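# Four arms stand a pole upright in a plinth sleeve

## Task

A pole rests with one end above a sleeve set in a plinth. Get the pole standing vertically in that sleeve and pushed fully down to the bottom. Dropping the pole costs score.

## Robot and tools

Setup: four i2rt Big YAM arms (arm1 to arm4), each with a five-fingered right hand and a wrist camera. All positions are in a single scene frame in metres, with the origin on the floor and +z pointing up. Each base (base_link) faces along its own +x. arm1 is at (-0.660, +0.606, 1.034), quat wxyz (+0.745, 0, -0.008, -0.667). arm2 is at (-0.641, -0.636, 1.084), (+0.693, -0.001, -0.003, +0.721). arm3 is at (+0.057, +0.656, 1.119), (+0.664, -0.001, 0, -0.748). arm4 is at (+0.082, -0.600, 1.018), (+0.706, -0.001, +0.006, +0.708). Reach is about 1.07 m from the joint1 axis.

Tools. move performs one action. Its optional keys are arm1, arm2, arm3 and arm4, one object per robot, plus cameras. A robot object can hold joints, target with optional speed, or both, and optionally min_time_s.

joints maps joint names to absolute goals:
- joint1_rad -2.879..2.879: yaw about the base, positive counter-clockwise seen from above.
- joint2_rad 0..3.141: shoulder. At 0 the upper arm points backward; positive lifts it up and then forward.
- joint3_rad 0..3.019: elbow. At 0 it is folded; positive opens it.
- joint4_rad -1.692..1.57: wrist pitch, positive tips the fingers up.
- joint5_rad -1.57..1.57: sideways swing, positive toward the arm's right.
- joint6_rad -2.094..2.094: roll, positive clockwise seen from behind the hand.
All joint values are in radians.

The hand keys are hand_little, hand_ring, hand_middle, hand_index, hand_thumb_bend and hand_thumb_turn, each from -1 to 1. For fingers and bend, +1 is straight and -1 is curled. For thumb_turn, +1 puts the thumb beside the palm and -1 opposite the fingers. Two further keys are settings and cause no motion: hand_force_limit (-1 to 1, giving a stop force of about 0 to 10 N, or 15 N for the thumb) and hand_speed (-0.96 to 1; full speed from +0.48 upward). Both start at 0 and -0.8.

min_time_s (0.1 to 8 s) sets the shortest duration for that robot's arm joint motions. Joints commanded this way each move at their own pace, so the hand can swing wide.

target is an absolute hand pose [x, y, z, qw, qx, qy, qz] in the scene frame, in metres, with a unit quaternion in the same format as the printed hand line. The hand travels in a straight line from its current hand_target toward it. speed is the top speed, 0.002 to 4.3 m/s, default 0.25, and rotation is capped at twice that value in rad/s. Alongside target, joints may contain only the hand_ keys; anything else gets the call refused. Paths within one action all finish together and stop after 10 s even if short of the goal. The path does not steer around obstacles. Each step is clipped to 100 mm and 20 degrees from the measured pose. Hands can lag or overshoot, especially with the arm stretched.

Hand geometry: the hand point sits 0.045 m in front of the palm. Its +z runs along the straight fingers, +y points out of the palm, and +x runs across the palm away from the thumb. With joints 1, 5 and 6 at zero and the hand level and forward, the palm faces down and the thumb is on the left. A whole-hand wrap with the thumb opposed holds objects about 0.035 to 0.065 m thick. A bracket on the little-finger side of the wrist can strike things.

Gripping: a finger motor only starts when its target changes by 0.002 or more. It stops at the target, or at the force limit while closing, and then locks. For a gentle grasp use hand_speed -0.94 or lower. To grip harder, raise hand_force_limit and send a target more closed than the current reading. To release, send a target more open than the reading.

wait takes seconds (0 to 10) and cameras. It commands nothing new and returns the state.

zoom_image takes camera and region [x0, y0, x1, y1] in pixels, at most 504 by 504. It works only on a camera from the latest images.

show_instructions returns the reference pages.

finished_scene (scene 1) ends the scene permanently. The pole must stay correctly seated without any help from the robots.

Cameras: arm1_cam_wrist to arm4_cam_wrist (672x504 fisheye), cam_end and cam_side (896x504). You can also pass "all". An empty list returns no images. Leaving cameras out returns all images only for a move with no action. With joint6 near -1.3 the wrist image is upright and the palm faces right.

Results: each robot's state includes joint_positions, Joint velocities (rad/s; "within noise" means still), torques, hand (the reported pose, which is less accurate at long reach) and hand_target. hand_stopped_by gives one word per motor, ordered little, ring, middle, index, thumb_bend, thumb_turn: moving, target, force, stalled or fault. The *_load_n values are fingertip loads in N, positive when pushed open. A lost grip shows as loads near 0.

"move" lists the robots that received commands. "as last shown" marks a robot that got no command, whose statuses then read "not commanded". off_target means the motion ended away from its goal. A hand counts as done within 1 cm and 2 degrees. time_out means a joint did not finish, and on_its_own shows what it is still pushing toward. "joint command not followed" or "pose unreachable" means the collision check held the motion back (not_followed). MOTOR HOT appears near 85 °C. At 100 °C you get OVER-TEMPERATURE FAULT: the arm goes limp, and afterwards any key reading limit_stop_at_motor_heat must be re-sent.

If a call is refused, or a stop occurs, any later move, wait and finished_scene calls in the same reply are skipped. The scene keeps running while you think, holding the last command.

Avoid:
- robots pressing hard against each other, including closing a hand on another robot's fingers; this ends the scene;
- knocking anything off the work area or onto the floor;
- dropping the pole, even slightly, or releasing it while it moves;
- slamming into fixed items;
- overloading the fingers;
- keeping arms stretched for long periods, which overheats motors.
Loose objects may occasionally get a brief push from outside.

Each tool is called after "Request:" as a command line: name --argument value for each argument, lists and objects as JSON in quotes; but a table of rows of numbers goes row by row, as --pt "numbers of a row", without its own name.

Reference images:

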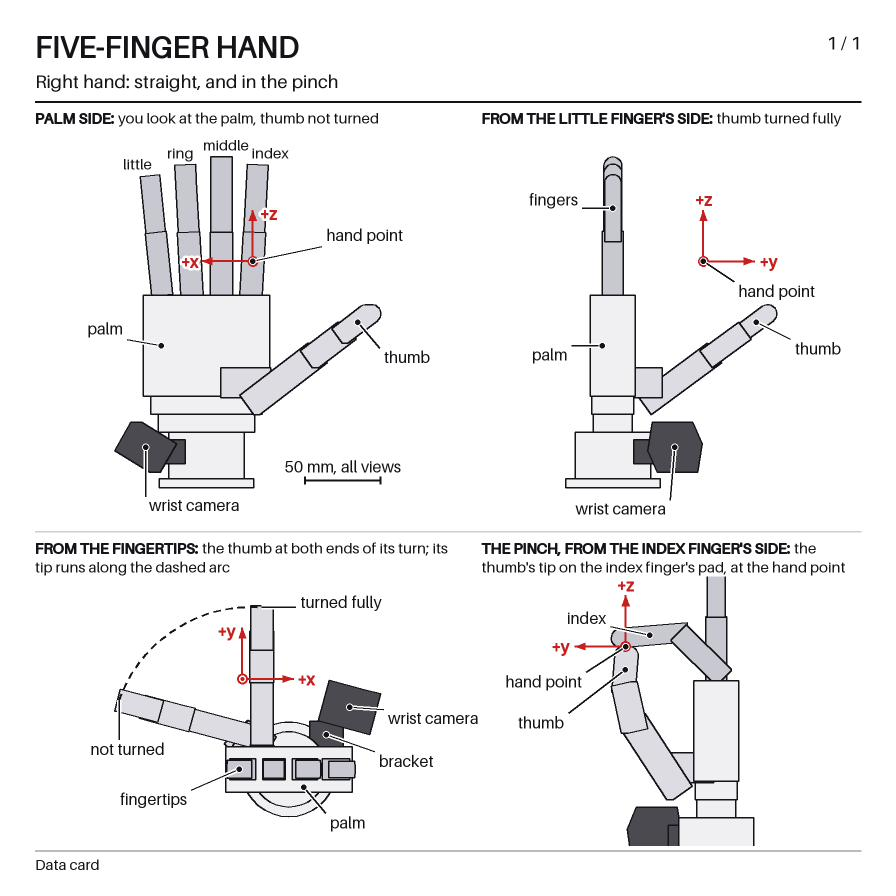

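## Session

Request:
move

Scene clock: 0.00 s.
Joint torques (N m): no reading
Motor temperatures (°C): arm1=[23 32 33 24 32 27] | arm2=[32 30 26 28 33 27] | arm3=[36 31 30 29 31 26] | arm4=[35 34 28 32 27 23]
Heat: arm1: hottest joint3_rad 33 °C; arm2: hottest joint5_rad 33 °C; arm3: hottest joint1_rad 36 °C; arm4: hottest joint1_rad 35 °C.
Joint velocities: within noise
arm1.joint_positions: joint1_rad=-0.091 joint2_rad=+0.636 joint3_rad=+1.405 joint4_rad=-1.161 joint5_rad=+0.274 joint6_rad=-1.323 hand_little=+1.000 hand_ring=+1.000 hand_middle=+1.000 hand_index=+1.000 hand_thumb_turn=+1.000 hand_thumb_bend=+1.000 hand_force_limit=+0.000 hand_speed=-0.800
arm1.joint_status: not commanded
arm1.hand_stopped_by: target,target,target,target,target,target
arm1.little_load_n: 0.0
arm1.ring_load_n: 0.0
arm1.middle_load_n: 0.0
arm1.index_load_n: 0.0
arm1.thumb_bend_load_n: 0.0
arm1.thumb_turn_load_n: 0.0
arm1.hand: x=-0.7641 y=+0.3662 z=+1.5749 quat_wxyz=(+0.423, +0.448, -0.693, +0.375) (m; scene frame)
arm1.hand_target: x=-0.7642 y=+0.3678 z=+1.5856 quat_wxyz=(+0.428, +0.442, -0.688, +0.384) (m; scene frame)
arm1.hand_status: not commanded
arm2.joint_positions: joint1_rad=-0.172 joint2_rad=+0.628 joint3_rad=+1.464 joint4_rad=-1.305 joint5_rad=+0.097 joint6_rad=-1.177 hand_little=+1.000 hand_ring=+1.000 hand_middle=+1.000 hand_index=+1.000 hand_thumb_turn=+1.000 hand_thumb_bend=+1.000 hand_force_limit=+0.000 hand_speed=-0.800
arm2.joint_status: not commanded
arm2.hand_stopped_by: target,target,target,target,target,target
arm2.little_load_n: 0.0
arm2.ring_load_n: 0.0
arm2.middle_load_n: 0.0
arm2.index_load_n: 0.0
arm2.thumb_bend_load_n: 0.0
arm2.thumb_turn_load_n: 0.0
arm2.hand: x=-0.5520 y=-0.4248 z=+1.6112 quat_wxyz=(-0.389, +0.749, +0.403, +0.353) (m; scene frame)
arm2.hand_target: x=-0.5522 y=-0.4261 z=+1.6194 quat_wxyz=(-0.396, +0.745, +0.400, +0.358) (m; scene frame)
arm2.hand_status: not commanded
arm3.joint_positions: joint1_rad=-0.105 joint2_rad=+0.571 joint3_rad=+1.335 joint4_rad=-1.231 joint5_rad=+0.225 joint6_rad=-1.439 hand_little=+1.000 hand_ring=+1.000 hand_middle=+1.000 hand_index=+1.000 hand_thumb_turn=+1.000 hand_thumb_bend=+1.000 hand_force_limit=+0.000 hand_speed=-0.800
arm3.joint_status: not commanded
arm3.hand_stopped_by: target,target,target,target,target,target
arm3.little_load_n: 0.0
arm3.ring_load_n: 0.0
arm3.middle_load_n: 0.0
arm3.index_load_n: 0.0
arm3.thumb_bend_load_n: 0.0
arm3.thumb_turn_load_n: 0.0
arm3.hand: x=-0.0864 y=+0.4608 z=+1.6284 quat_wxyz=(+0.451, +0.435, -0.728, +0.280) (m; scene frame)
arm3.hand_target: x=-0.0860 y=+0.4624 z=+1.6401 quat_wxyz=(+0.459, +0.430, -0.722, +0.288) (m; scene frame)
arm3.hand_status: not commanded
arm4.joint_positions: joint1_rad=-0.455 joint2_rad=+0.650 joint3_rad=+1.375 joint4_rad=-1.249 joint5_rad=+0.081 joint6_rad=-0.987 hand_little=+1.000 hand_ring=+1.000 hand_middle=+1.000 hand_index=+1.000 hand_thumb_turn=+1.000 hand_thumb_bend=+1.000 hand_force_limit=+0.000 hand_speed=-0.800
arm4.joint_status: not commanded
arm4.hand_stopped_by: target,target,target,target,target,target
arm4.little_load_n: 0.0
arm4.ring_load_n: 0.0
arm4.middle_load_n: 0.0
arm4.index_load_n: 0.0
arm4.thumb_bend_load_n: 0.0
arm4.thumb_turn_load_n: 0.0
arm4.hand: x=+0.2377 y=-0.3948 z=+1.4986 quat_wxyz=(-0.349, +0.843, +0.209, +0.352) (m; scene frame)
arm4.hand_target: x=+0.2378 y=-0.3948 z=+1.5108 quat_wxyz=(-0.359, +0.836, +0.207, +0.360) (m; scene frame)
arm4.hand_status: not commanded
pictures: arm1_cam_wrist, arm2_cam_wrist, arm3_cam_wrist, arm4_cam_wrist, cam_end, cam_side

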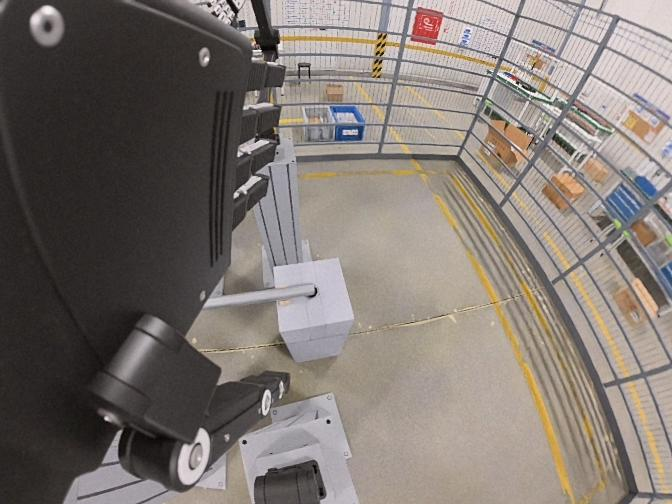

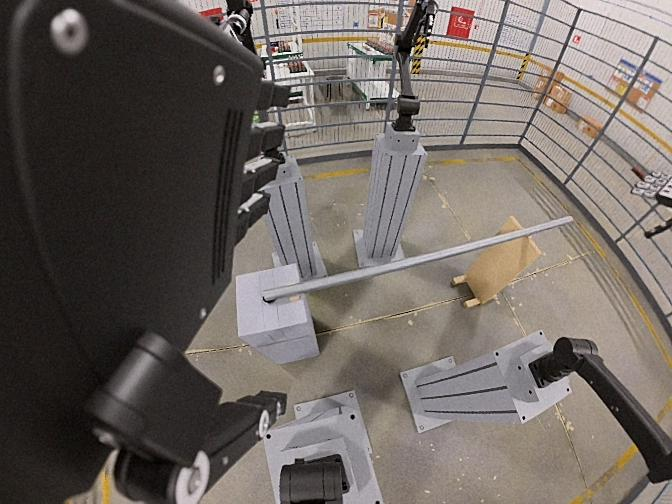

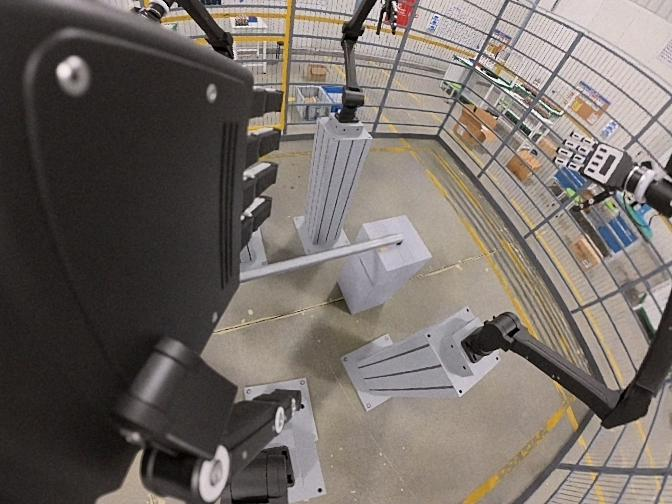

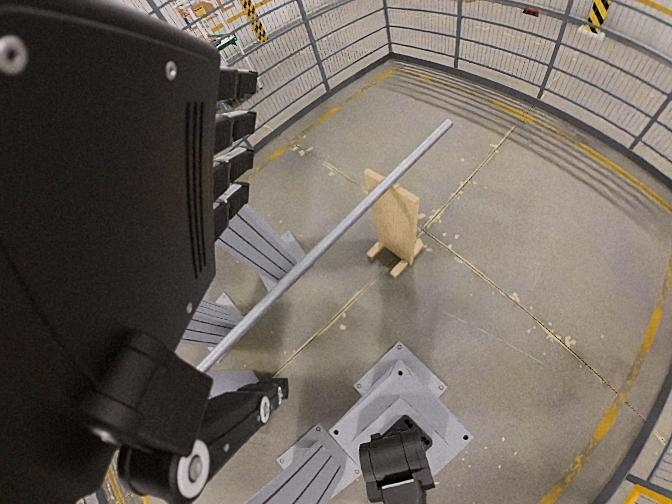

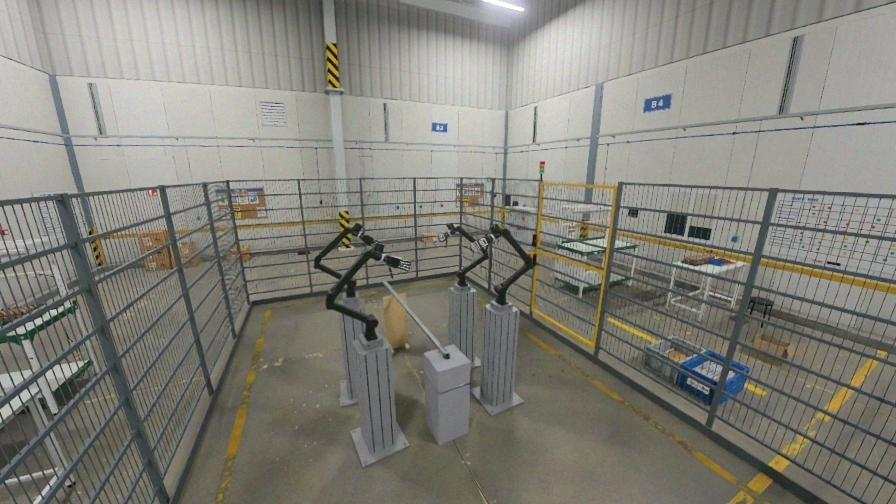

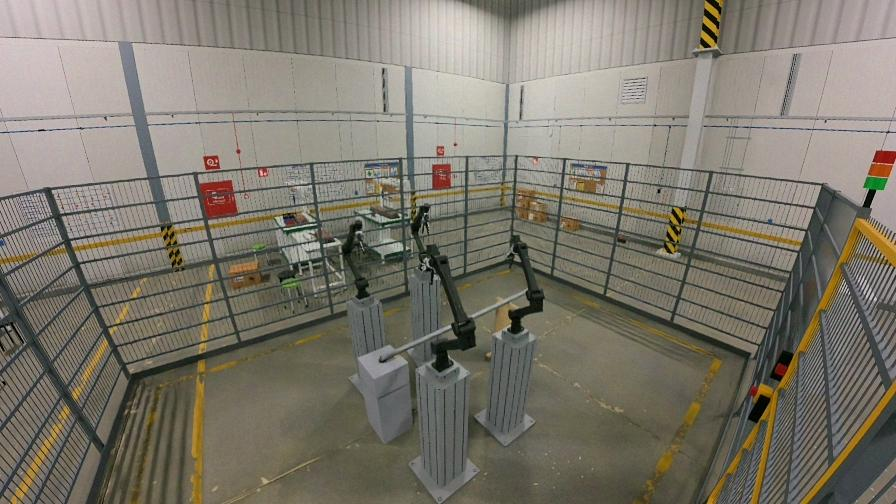

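Request:
zoom_image --camera "arm2_cam_wrist" --region '[220, 200, 420, 380]'

Request:
zoom_image --camera "arm2_cam_wrist" --region '[420, 180, 620, 330]'

Request:
zoom_image --camera "arm3_cam_wrist" --region '[240, 180, 460, 330]'

Request:
zoom_image --camera "arm4_cam_wrist" --region '[280, 100, 500, 300]'

Request:
zoom_image --camera "arm1_cam_wrist" --region '[200, 220, 400, 380]'

Request:
zoom_image --camera "cam_side" --region '[320, 200, 580, 500]'

Request:
zoom_image --camera "cam_end" --region '[300, 200, 560, 480]'

Scaled by 2.520 from the camera's image (finer frame: 960x720).

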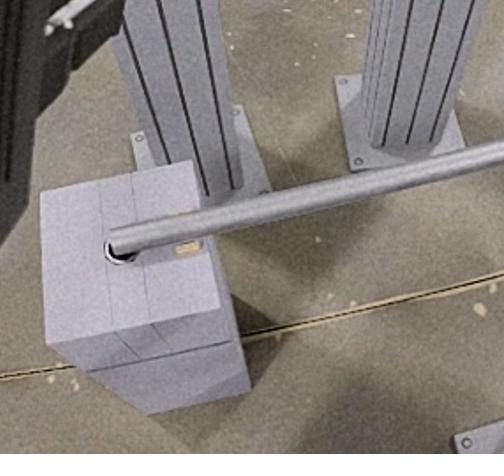

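Scaled by 2.520 from the camera's image (finer frame: 960x720).

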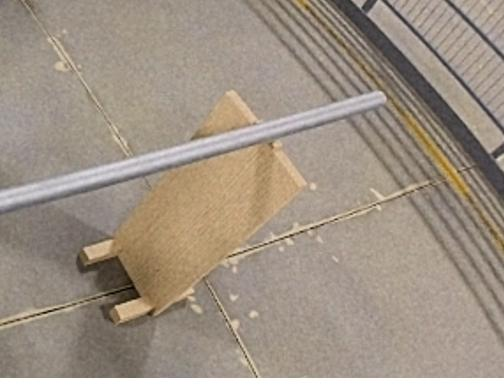

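Scaled by 2.291 from the camera's image (finer frame: 960x720).

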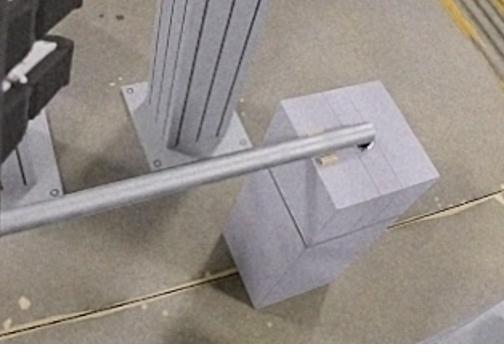

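Scaled by 2.291 from the camera's image (finer frame: 960x720).

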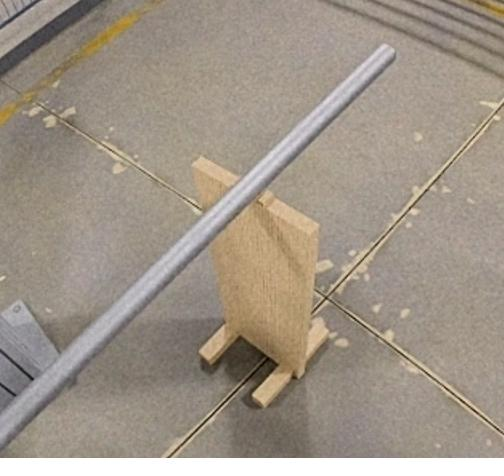

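Scaled by 2.520 from the camera's image (finer frame: 960x720).

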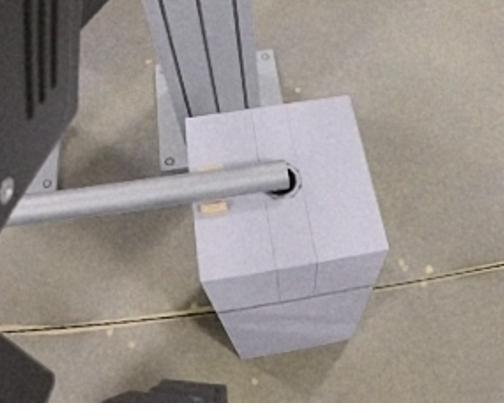

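Scaled by 1.680.

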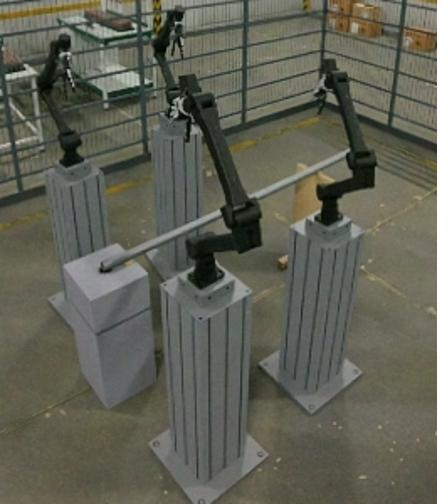

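Scaled by 1.800.

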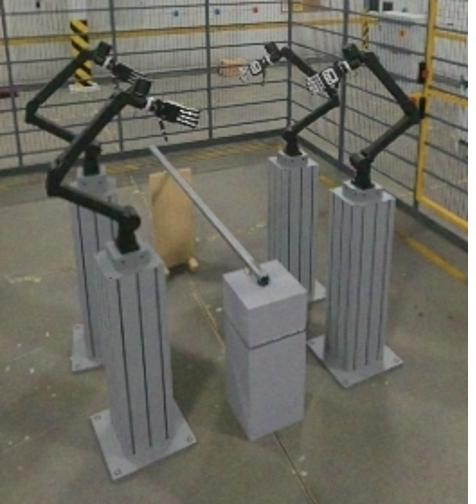

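Request:
zoom_image --camera "arm2_cam_wrist" --region '[370, 90, 450, 180]'

Request:
zoom_image --camera "arm2_cam_wrist" --region '[230, 130, 330, 220]'

Request:
zoom_image --camera "arm2_cam_wrist" --region '[480, 310, 620, 440]'

Request:
zoom_image --camera "arm2_cam_wrist" --region '[220, 370, 420, 504]'

Scaled by 5.600 from the camera's image (finer frame: 960x720).

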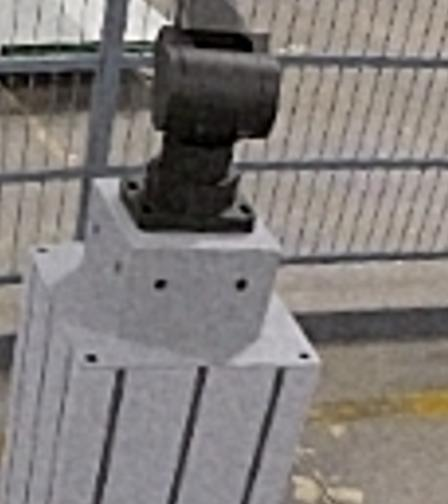

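Scaled by 5.040 from the camera's image (finer frame: 960x720).

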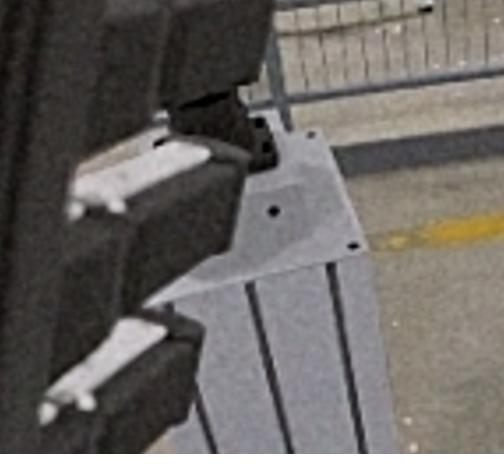

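Scaled by 3.600 from the camera's image (finer frame: 960x720).

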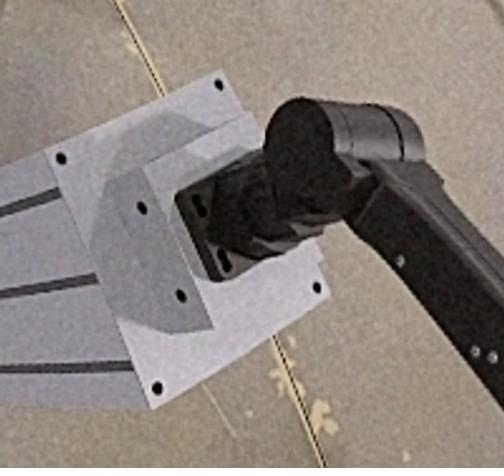

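Scaled by 2.520 from the camera's image (finer frame: 960x720).

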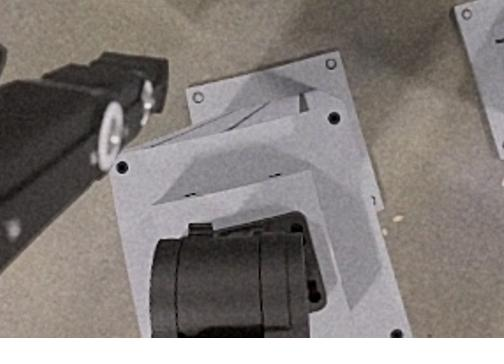

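Request:
move --arm2 '{"target": [-0.42, -0.08, 1.30, 0.3827, -0.9239, 0, 0], "speed": 0.25}' --arm1 '{"target": [-0.62, 0.22, 1.40, 0.389, 0.40, -0.78, 0.28], "speed": 0.2}' --cameras '["arm2_cam_wrist", "arm1_cam_wrist"]'

Scene clock: 26.63 s.
Joint torques (N m): arm1=[3.08 -5.77 7.92 2.24 0.48 0.1] | arm2=[-0.85 -14.15 12.18 2.11 -0.5 0.16] | arm3=[-0.21 1.44 9.77 2.11 0.05 -0.04] | arm4=[0.85 1.49 7.95 1.89 0.04 -0.02]
Motor temperatures (°C): arm1=[23 32 36 24 32 26] | arm2=[31 30 28 28 33 27] | arm3=[36 31 34 29 31 26] | arm4=[35 33 29 32 27 23]
Heat: arm1: hottest joint3_rad 36 °C; arm2: hottest joint5_rad 33 °C; arm3: hottest joint1_rad 36 °C; arm4: hottest joint1_rad 35 °C.
move: arm1 done; arm2 off_target
Joint velocities: within noise
arm1.joint_positions: joint1_rad=+0.389 joint2_rad=+1.083 joint3_rad=+1.236 joint4_rad=-1.042 joint5_rad=+0.775 joint6_rad=-0.759 hand_little=+1.000 hand_ring=+1.000 hand_middle=+1.000 hand_index=+1.000 hand_thumb_turn=+1.000 hand_thumb_bend=+1.000 hand_force_limit=+0.000 hand_speed=-0.800
arm1.joint_status: not commanded
arm1.hand_stopped_by: target,target,target,target,target,target
arm1.little_load_n: 0.0
arm1.ring_load_n: 0.0
arm1.middle_load_n: 0.0
arm1.index_load_n: 0.0
arm1.thumb_bend_load_n: 0.0
arm1.thumb_turn_load_n: 0.0
arm1.hand: x=-0.6252 y=+0.2243 z=+1.3977 quat_wxyz=(+0.391, +0.408, -0.781, +0.268)
arm1.hand_target: x=-0.6199 y=+0.2201 z=+1.3999 quat_wxyz=(+0.389, +0.401, -0.781, +0.280)
arm1.hand_status: done (0.007 m and 1.7 deg from the pose sent, 0.270 m and 16.3 deg at the start)
arm2.joint_positions: joint1_rad=-0.536 joint2_rad=+1.592 joint3_rad=+1.400 joint4_rad=-0.713 joint5_rad=-0.346 joint6_rad=-0.381 hand_little=+1.000 hand_ring=+1.000 hand_middle=+1.000 hand_index=+1.000 hand_thumb_turn=+1.000 hand_thumb_bend=+1.000 hand_force_limit=+0.000 hand_speed=-0.800
arm2.joint_status: not commanded
arm2.hand_stopped_by: target,target,target,target,target,target
arm2.little_load_n: 0.0
arm2.ring_load_n: 0.0
arm2.middle_load_n: 0.0
arm2.index_load_n: 0.0
arm2.thumb_bend_load_n: 0.0
arm2.thumb_turn_load_n: 0.0
arm2.hand: x=-0.4301 y=-0.0955 z=+1.2793 quat_wxyz=(-0.362, +0.932, +0.003, -0.008)
arm2.hand_target: x=-0.4205 y=-0.0811 z=+1.3003 quat_wxyz=(-0.383, +0.924, +0.000, +0.000)
arm2.hand_status: off_target (0.028 m and 2.8 deg from the pose sent, 0.483 m and 65.5 deg at the start)
arm3, arm4: as last shown
pictures: arm1_cam_wrist, arm2_cam_wrist

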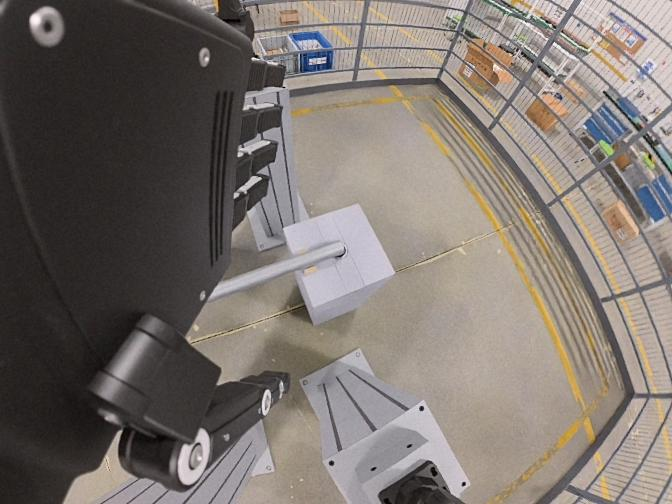

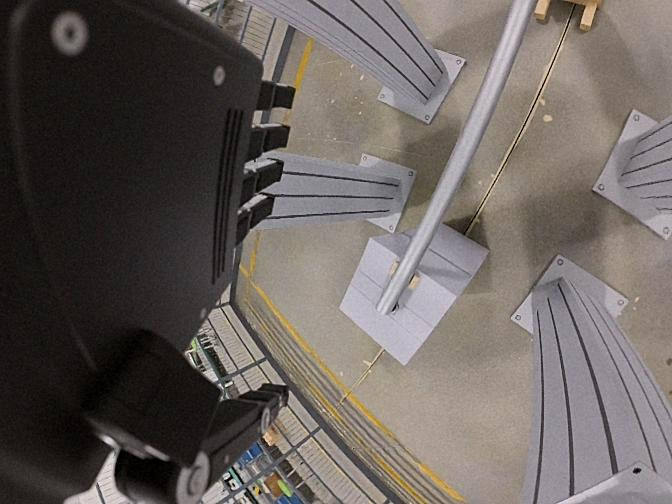

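Request:
zoom_image --camera "arm2_cam_wrist" --region '[320, 200, 520, 380]'

Request:
zoom_image --camera "arm1_cam_wrist" --region '[270, 190, 410, 330]'

Scaled by 2.520 from the camera's image (finer frame: 960x720).

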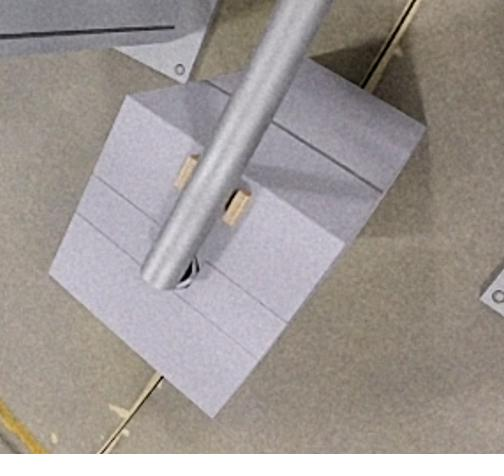

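Scaled by 3.600 from the camera's image (finer frame: 960x720).

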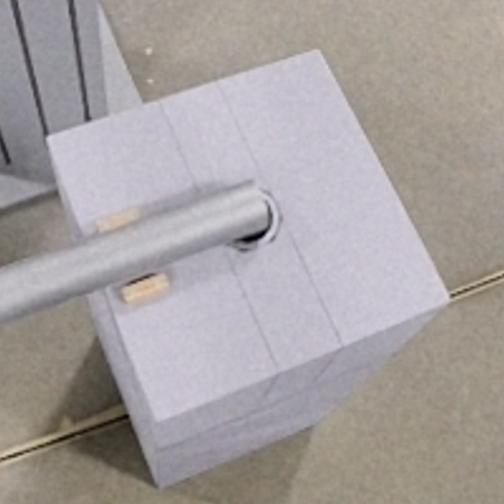

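Request:
move --arm3 '{"target": [0.45, 0.12, 1.45, 0, 0, 0.9239, -0.3827], "speed": 0.25}' --arm4 '{"target": [0.10, -0.15, 1.45, 0.3827, -0.9239, 0, 0], "speed": 0.25}' --cameras '["arm3_cam_wrist", "arm4_cam_wrist", "cam_side", "cam_end"]'

Scene clock: 34.83 s.
Joint torques (N m): arm1=[3.19 -6.24 7.92 2.22 0.51 0.1] | arm2=[-0.5 -13.68 12.16 2.33 -0.51 0.15] | arm3=[0.26 -14.33 13.97 1.35 0.26 0.13] | arm4=[1.73 -6.3 11.28 2.06 -0.17 0.16]
Motor temperatures (°C): arm1=[23 32 37 24 32 26] | arm2=[31 30 29 28 33 27] | arm3=[36 31 35 29 31 26] | arm4=[34 33 30 32 27 23]
Heat: arm1: hottest joint3_rad 37 °C; arm2: hottest joint5_rad 33 °C; arm3: hottest joint1_rad 36 °C; arm4: hottest joint1_rad 34 °C.
move: arm3 off_target; arm4 off_target
Joint velocities: within noise
arm1, arm2: as last shown
arm1.hand_target: x=-0.6200 y=+0.2201 z=+1.3999 quat_wxyz=(+0.389, +0.401, -0.781, +0.280)
arm3.joint_positions: joint1_rad=+0.799 joint2_rad=+1.721 joint3_rad=+1.875 joint4_rad=-1.117 joint5_rad=+0.462 joint6_rad=+0.512 hand_little=+1.000 hand_ring=+1.000 hand_middle=+1.000 hand_index=+1.000 hand_thumb_turn=+1.000 hand_thumb_bend=+1.000 hand_force_limit=+0.000 hand_speed=-0.800
arm3.joint_status: not commanded
arm3.hand_stopped_by: target,target,target,target,target,target
arm3.little_load_n: 0.0
arm3.ring_load_n: 0.0
arm3.middle_load_n: 0.0
arm3.index_load_n: 0.0
arm3.thumb_bend_load_n: 0.0
arm3.thumb_turn_load_n: -0.5
arm3.hand: x=+0.4374 y=+0.1289 z=+1.4262 quat_wxyz=(+0.018, +0.010, -0.931, +0.364)
arm3.hand_target: x=+0.4492 y=+0.1213 z=+1.4500 quat_wxyz=(+0.000, +0.000, -0.924, +0.383)
arm3.hand_status: off_target (0.028 m and 3.3 deg from the pose sent, 0.660 m and 77.6 deg at the start)
arm4.joint_positions: joint1_rad=-0.142 joint2_rad=+1.205 joint3_rad=+1.581 joint4_rad=-1.228 joint5_rad=-0.085 joint6_rad=-0.107 hand_little=+1.000 hand_ring=+1.000 hand_middle=+1.000 hand_index=+1.000 hand_thumb_turn=+1.000 hand_thumb_bend=+1.000 hand_force_limit=+0.000 hand_speed=-0.800
arm4.joint_status: not commanded
arm4.hand_stopped_by: target,target,target,target,target,target
arm4.little_load_n: 0.0
arm4.ring_load_n: -0.5
arm4.middle_load_n: 0.0
arm4.index_load_n: -0.5
arm4.thumb_bend_load_n: 0.0
arm4.thumb_turn_load_n: 0.0
arm4.hand: x=+0.1056 y=-0.1623 z=+1.4211 quat_wxyz=(-0.350, +0.937, -0.002, +0.001)
arm4.hand_target: x=+0.1000 y=-0.1517 z=+1.4497 quat_wxyz=(-0.383, +0.924, +0.000, +0.000)
arm4.hand_status: off_target (0.032 m and 4.1 deg from the pose sent, 0.285 m and 48.3 deg at the start)
pictures: arm3_cam_wrist, arm4_cam_wrist, cam_end, cam_side

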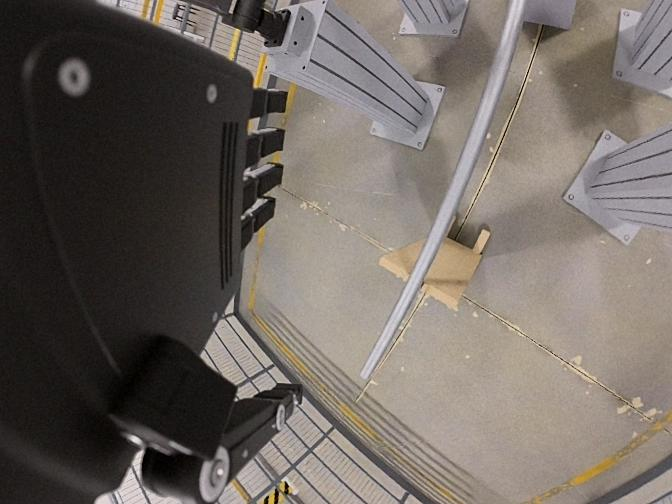

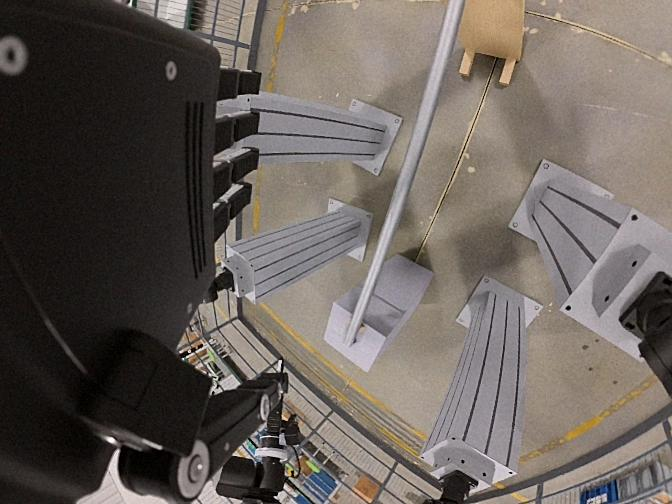

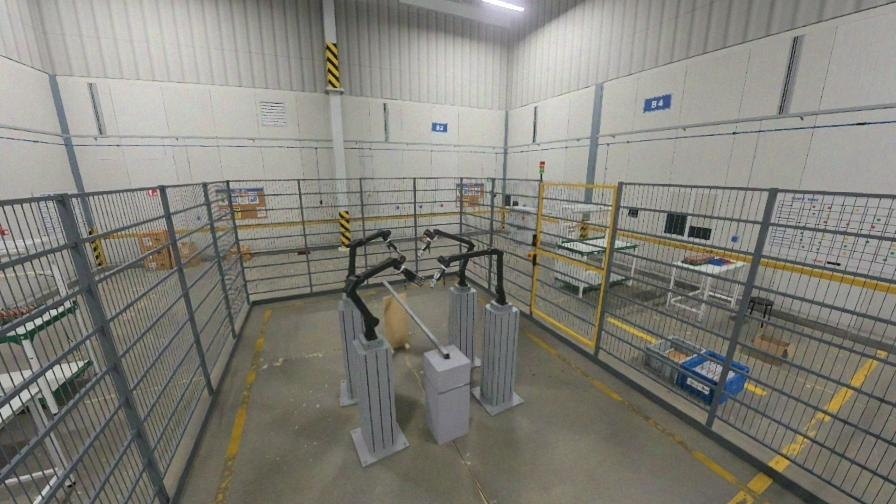

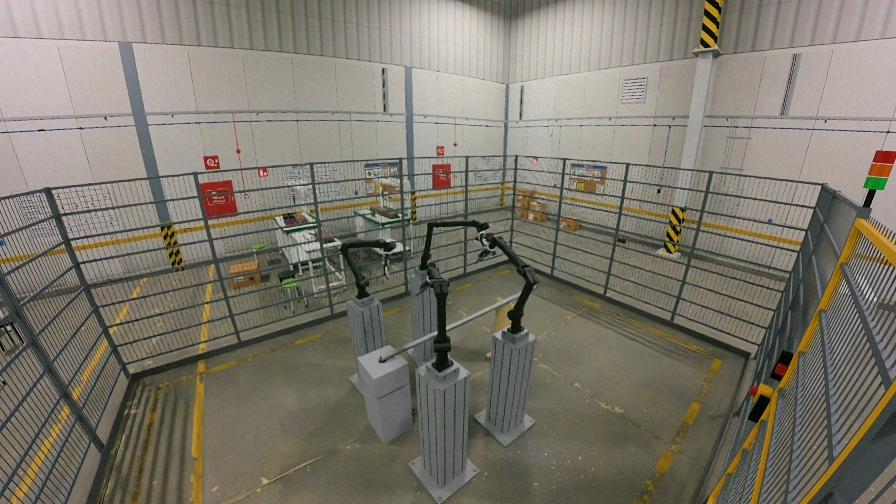

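Request:
zoom_image --camera "arm4_cam_wrist" --region '[190, 220, 310, 320]'

Request:
zoom_image --camera "arm4_cam_wrist" --region '[400, 400, 530, 504]'

Request:
zoom_image --camera "arm4_cam_wrist" --region '[540, 200, 672, 380]'

Request:
zoom_image --camera "arm4_cam_wrist" --region '[300, 240, 460, 400]'

Request:
zoom_image --camera "arm3_cam_wrist" --region '[320, 180, 540, 400]'

Request:
zoom_image --camera "arm3_cam_wrist" --region '[210, 0, 450, 160]'

Scaled by 4.200 from the camera's image (finer frame: 960x720).

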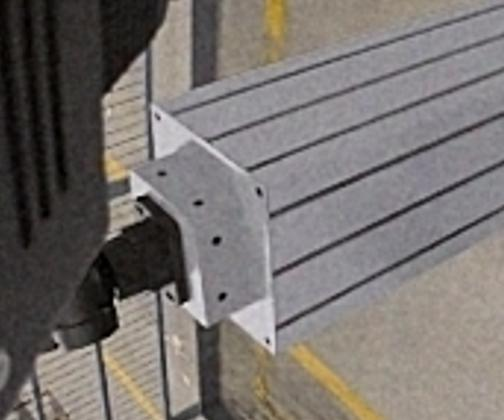

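Scaled by 3.877 from the camera's image (finer frame: 960x720).

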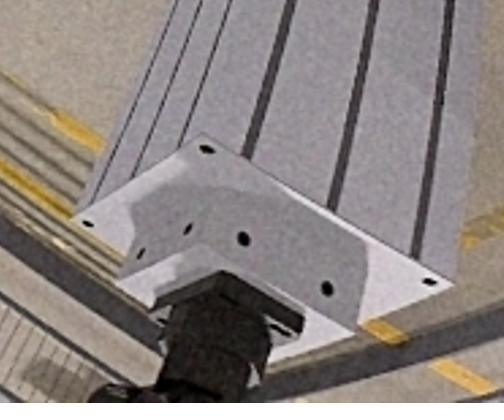

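Scaled by 2.800 from the camera's image (finer frame: 960x720).

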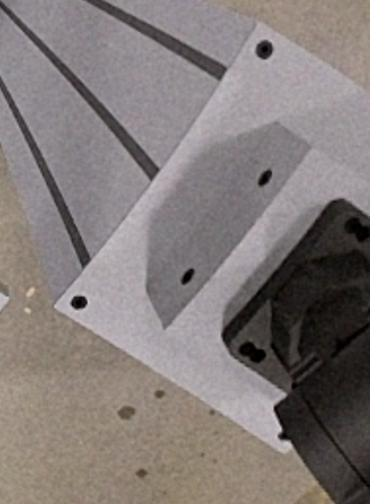

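Scaled by 3.150 from the camera's image (finer frame: 960x720).

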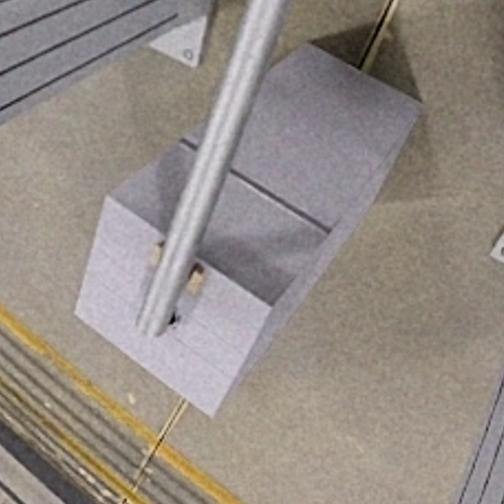

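Scaled by 2.291 from the camera's image (finer frame: 960x720).

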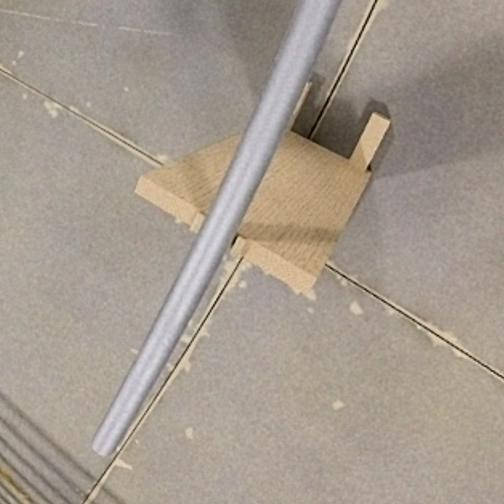

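Scaled by 2.100 from the camera's image (finer frame: 960x720).

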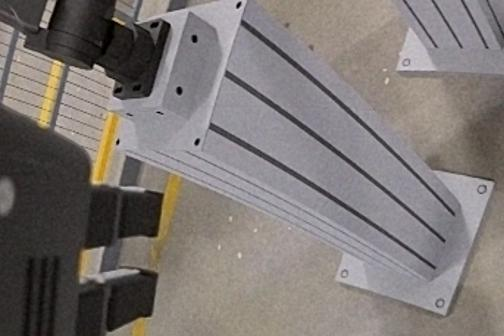

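Request:
wait --seconds 0.1 --cameras '["arm1_cam_wrist", "arm2_cam_wrist", "arm3_cam_wrist", "arm4_cam_wrist"]'

Request:
zoom_image --camera "arm1_cam_wrist" --region '[230, 330, 470, 504]'

Request:
zoom_image --camera "arm1_cam_wrist" --region '[230, 70, 330, 260]'

Request:
zoom_image --camera "arm1_cam_wrist" --region '[280, 190, 410, 330]'

Scene clock: 44.03 s.
Joint torques (N m): arm1=[2.26 -5.25 7.92 2.36 0.52 0.12] | arm2=[-0.67 -13.86 12.25 2.09 -0.52 0.15] | arm3=[0.15 -14.39 13.94 1.37 0.26 0.15] | arm4=[1.85 -6.59 11.3 2 -0.17 0.17]
Motor temperatures (°C): arm1=[23 32 38 24 32 26] | arm2=[31 30 31 28 32 27] | arm3=[36 32 38 29 31 26] | arm4=[34 33 30 32 27 23]
Heat: arm1: hottest joint3_rad 38 °C; arm2: hottest joint5_rad 32 °C; arm3: hottest joint3_rad 38 °C; arm4: hottest joint1_rad 34 °C.
Joint velocities: within noise
arm1.joint_positions: joint1_rad=+0.389 joint2_rad=+1.083 joint3_rad=+1.236 joint4_rad=-1.042 joint5_rad=+0.775 joint6_rad=-0.759 hand_little=+1.000 hand_ring=+1.000 hand_middle=+1.000 hand_index=+1.000 hand_thumb_turn=+1.000 hand_thumb_bend=+1.000 hand_force_limit=+0.000 hand_speed=-0.800
arm1.joint_status: not commanded
arm1.hand_stopped_by: target,target,target,target,target,target
arm1.little_load_n: 0.0
arm1.ring_load_n: 0.0
arm1.middle_load_n: 0.0
arm1.index_load_n: 0.0
arm1.thumb_bend_load_n: 0.0
arm1.thumb_turn_load_n: 0.0
arm1.hand: x=-0.6252 y=+0.2243 z=+1.3977 quat_wxyz=(+0.391, +0.408, -0.781, +0.268)
arm1.hand_target: x=-0.6200 y=+0.2201 z=+1.3999 quat_wxyz=(+0.389, +0.401, -0.781, +0.280)
arm1.hand_status: not commanded
arm2.joint_positions: joint1_rad=-0.536 joint2_rad=+1.592 joint3_rad=+1.400 joint4_rad=-0.713 joint5_rad=-0.346 joint6_rad=-0.381 hand_little=+1.000 hand_ring=+1.000 hand_middle=+1.000 hand_index=+1.000 hand_thumb_turn=+1.000 hand_thumb_bend=+1.000 hand_force_limit=+0.000 hand_speed=-0.800
arm2.joint_status: not commanded
arm2.hand_stopped_by: target,target,target,target,target,target
arm2.little_load_n: 0.0
arm2.ring_load_n: 0.0
arm2.middle_load_n: 0.0
arm2.index_load_n: 0.0
arm2.thumb_bend_load_n: 0.0
arm2.thumb_turn_load_n: 0.0
arm2.hand: x=-0.4301 y=-0.0955 z=+1.2793 quat_wxyz=(-0.362, +0.932, +0.003, -0.008)
arm2.hand_target: x=-0.4205 y=-0.0811 z=+1.3003 quat_wxyz=(-0.383, +0.924, +0.000, +0.000)
arm2.hand_status: not commanded
arm3.joint_positions: joint1_rad=+0.799 joint2_rad=+1.721 joint3_rad=+1.875 joint4_rad=-1.117 joint5_rad=+0.462 joint6_rad=+0.512 hand_little=+1.000 hand_ring=+1.000 hand_middle=+1.000 hand_index=+1.000 hand_thumb_turn=+1.000 hand_thumb_bend=+1.000 hand_force_limit=+0.000 hand_speed=-0.800
arm3.joint_status: not commanded
arm3.hand_stopped_by: target,target,target,target,target,target
arm3.little_load_n: 0.0
arm3.ring_load_n: 0.0
arm3.middle_load_n: 0.0
arm3.index_load_n: 0.0
arm3.thumb_bend_load_n: 0.0
arm3.thumb_turn_load_n: 0.0
arm3.hand: x=+0.4375 y=+0.1289 z=+1.4262 quat_wxyz=(+0.018, +0.010, -0.931, +0.364)
arm3.hand_target: x=+0.4492 y=+0.1213 z=+1.4500 quat_wxyz=(+0.000, +0.000, -0.924, +0.383)
arm3.hand_status: off_target (0.028 m and 3.3 deg from the pose sent, 0.660 m and 77.6 deg at the start)
arm4.joint_positions: joint1_rad=-0.142 joint2_rad=+1.205 joint3_rad=+1.581 joint4_rad=-1.228 joint5_rad=-0.085 joint6_rad=-0.107 hand_little=+1.000 hand_ring=+1.000 hand_middle=+1.000 hand_index=+1.000 hand_thumb_turn=+1.000 hand_thumb_bend=+1.000 hand_force_limit=+0.000 hand_speed=-0.800
arm4.joint_status: not commanded
arm4.hand_stopped_by: target,target,target,target,target,target
arm4.little_load_n: 0.0
arm4.ring_load_n: 0.0
arm4.middle_load_n: 0.0
arm4.index_load_n: 0.0
arm4.thumb_bend_load_n: -0.5
arm4.thumb_turn_load_n: 0.0
arm4.hand: x=+0.1056 y=-0.1623 z=+1.4212 quat_wxyz=(-0.350, +0.937, -0.002, +0.001)
arm4.hand_target: x=+0.1000 y=-0.1517 z=+1.4497 quat_wxyz=(-0.383, +0.924, +0.000, +0.000)
arm4.hand_status: off_target (0.032 m and 4.1 deg from the pose sent, 0.285 m and 48.3 deg at the start)
wait: 0.10 s; at rest from the start

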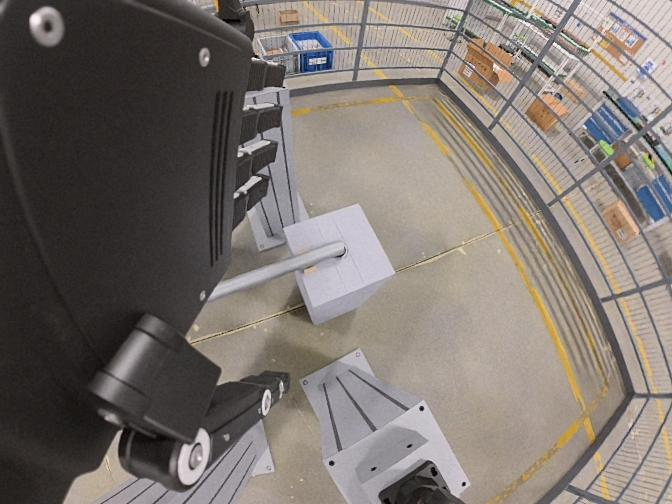

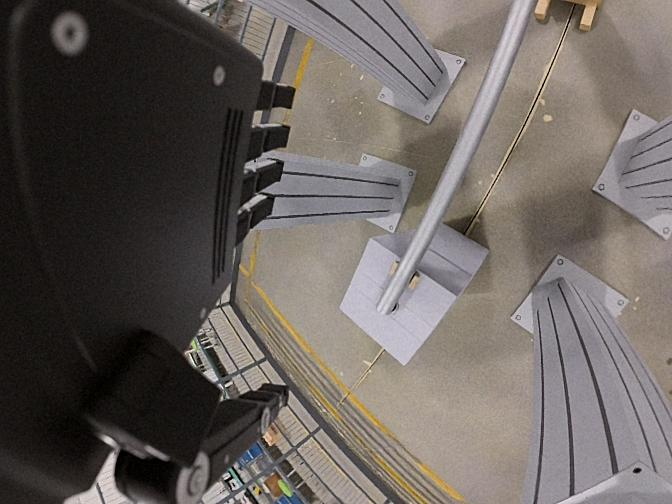

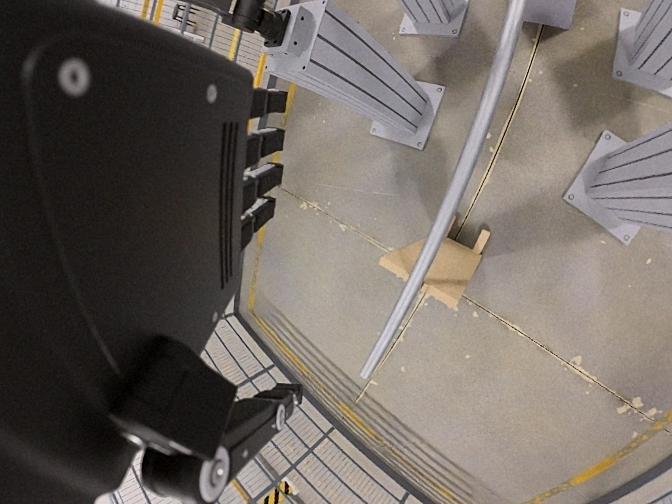

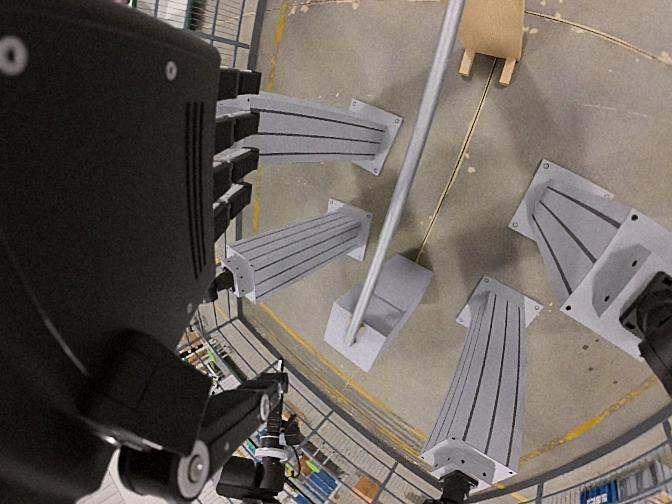

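Scaled by 2.100 from the camera's image (finer frame: 960x720).

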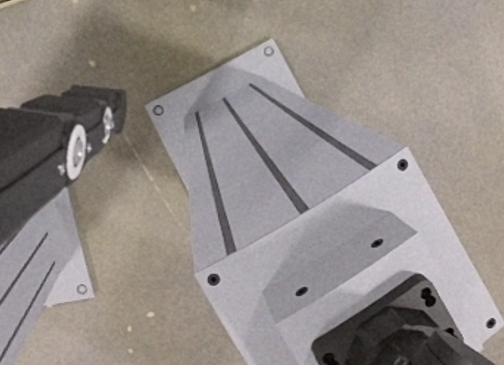

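Scaled by 2.653 from the camera's image (finer frame: 960x720).

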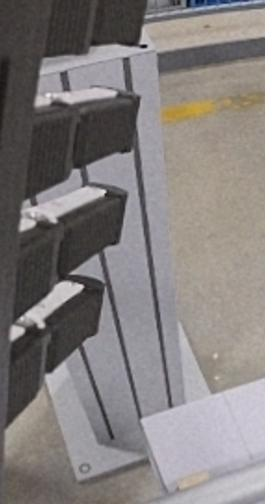

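Scaled by 3.600 from the camera's image (finer frame: 960x720).

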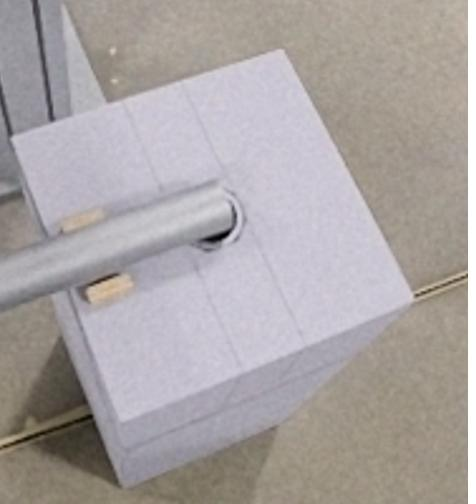

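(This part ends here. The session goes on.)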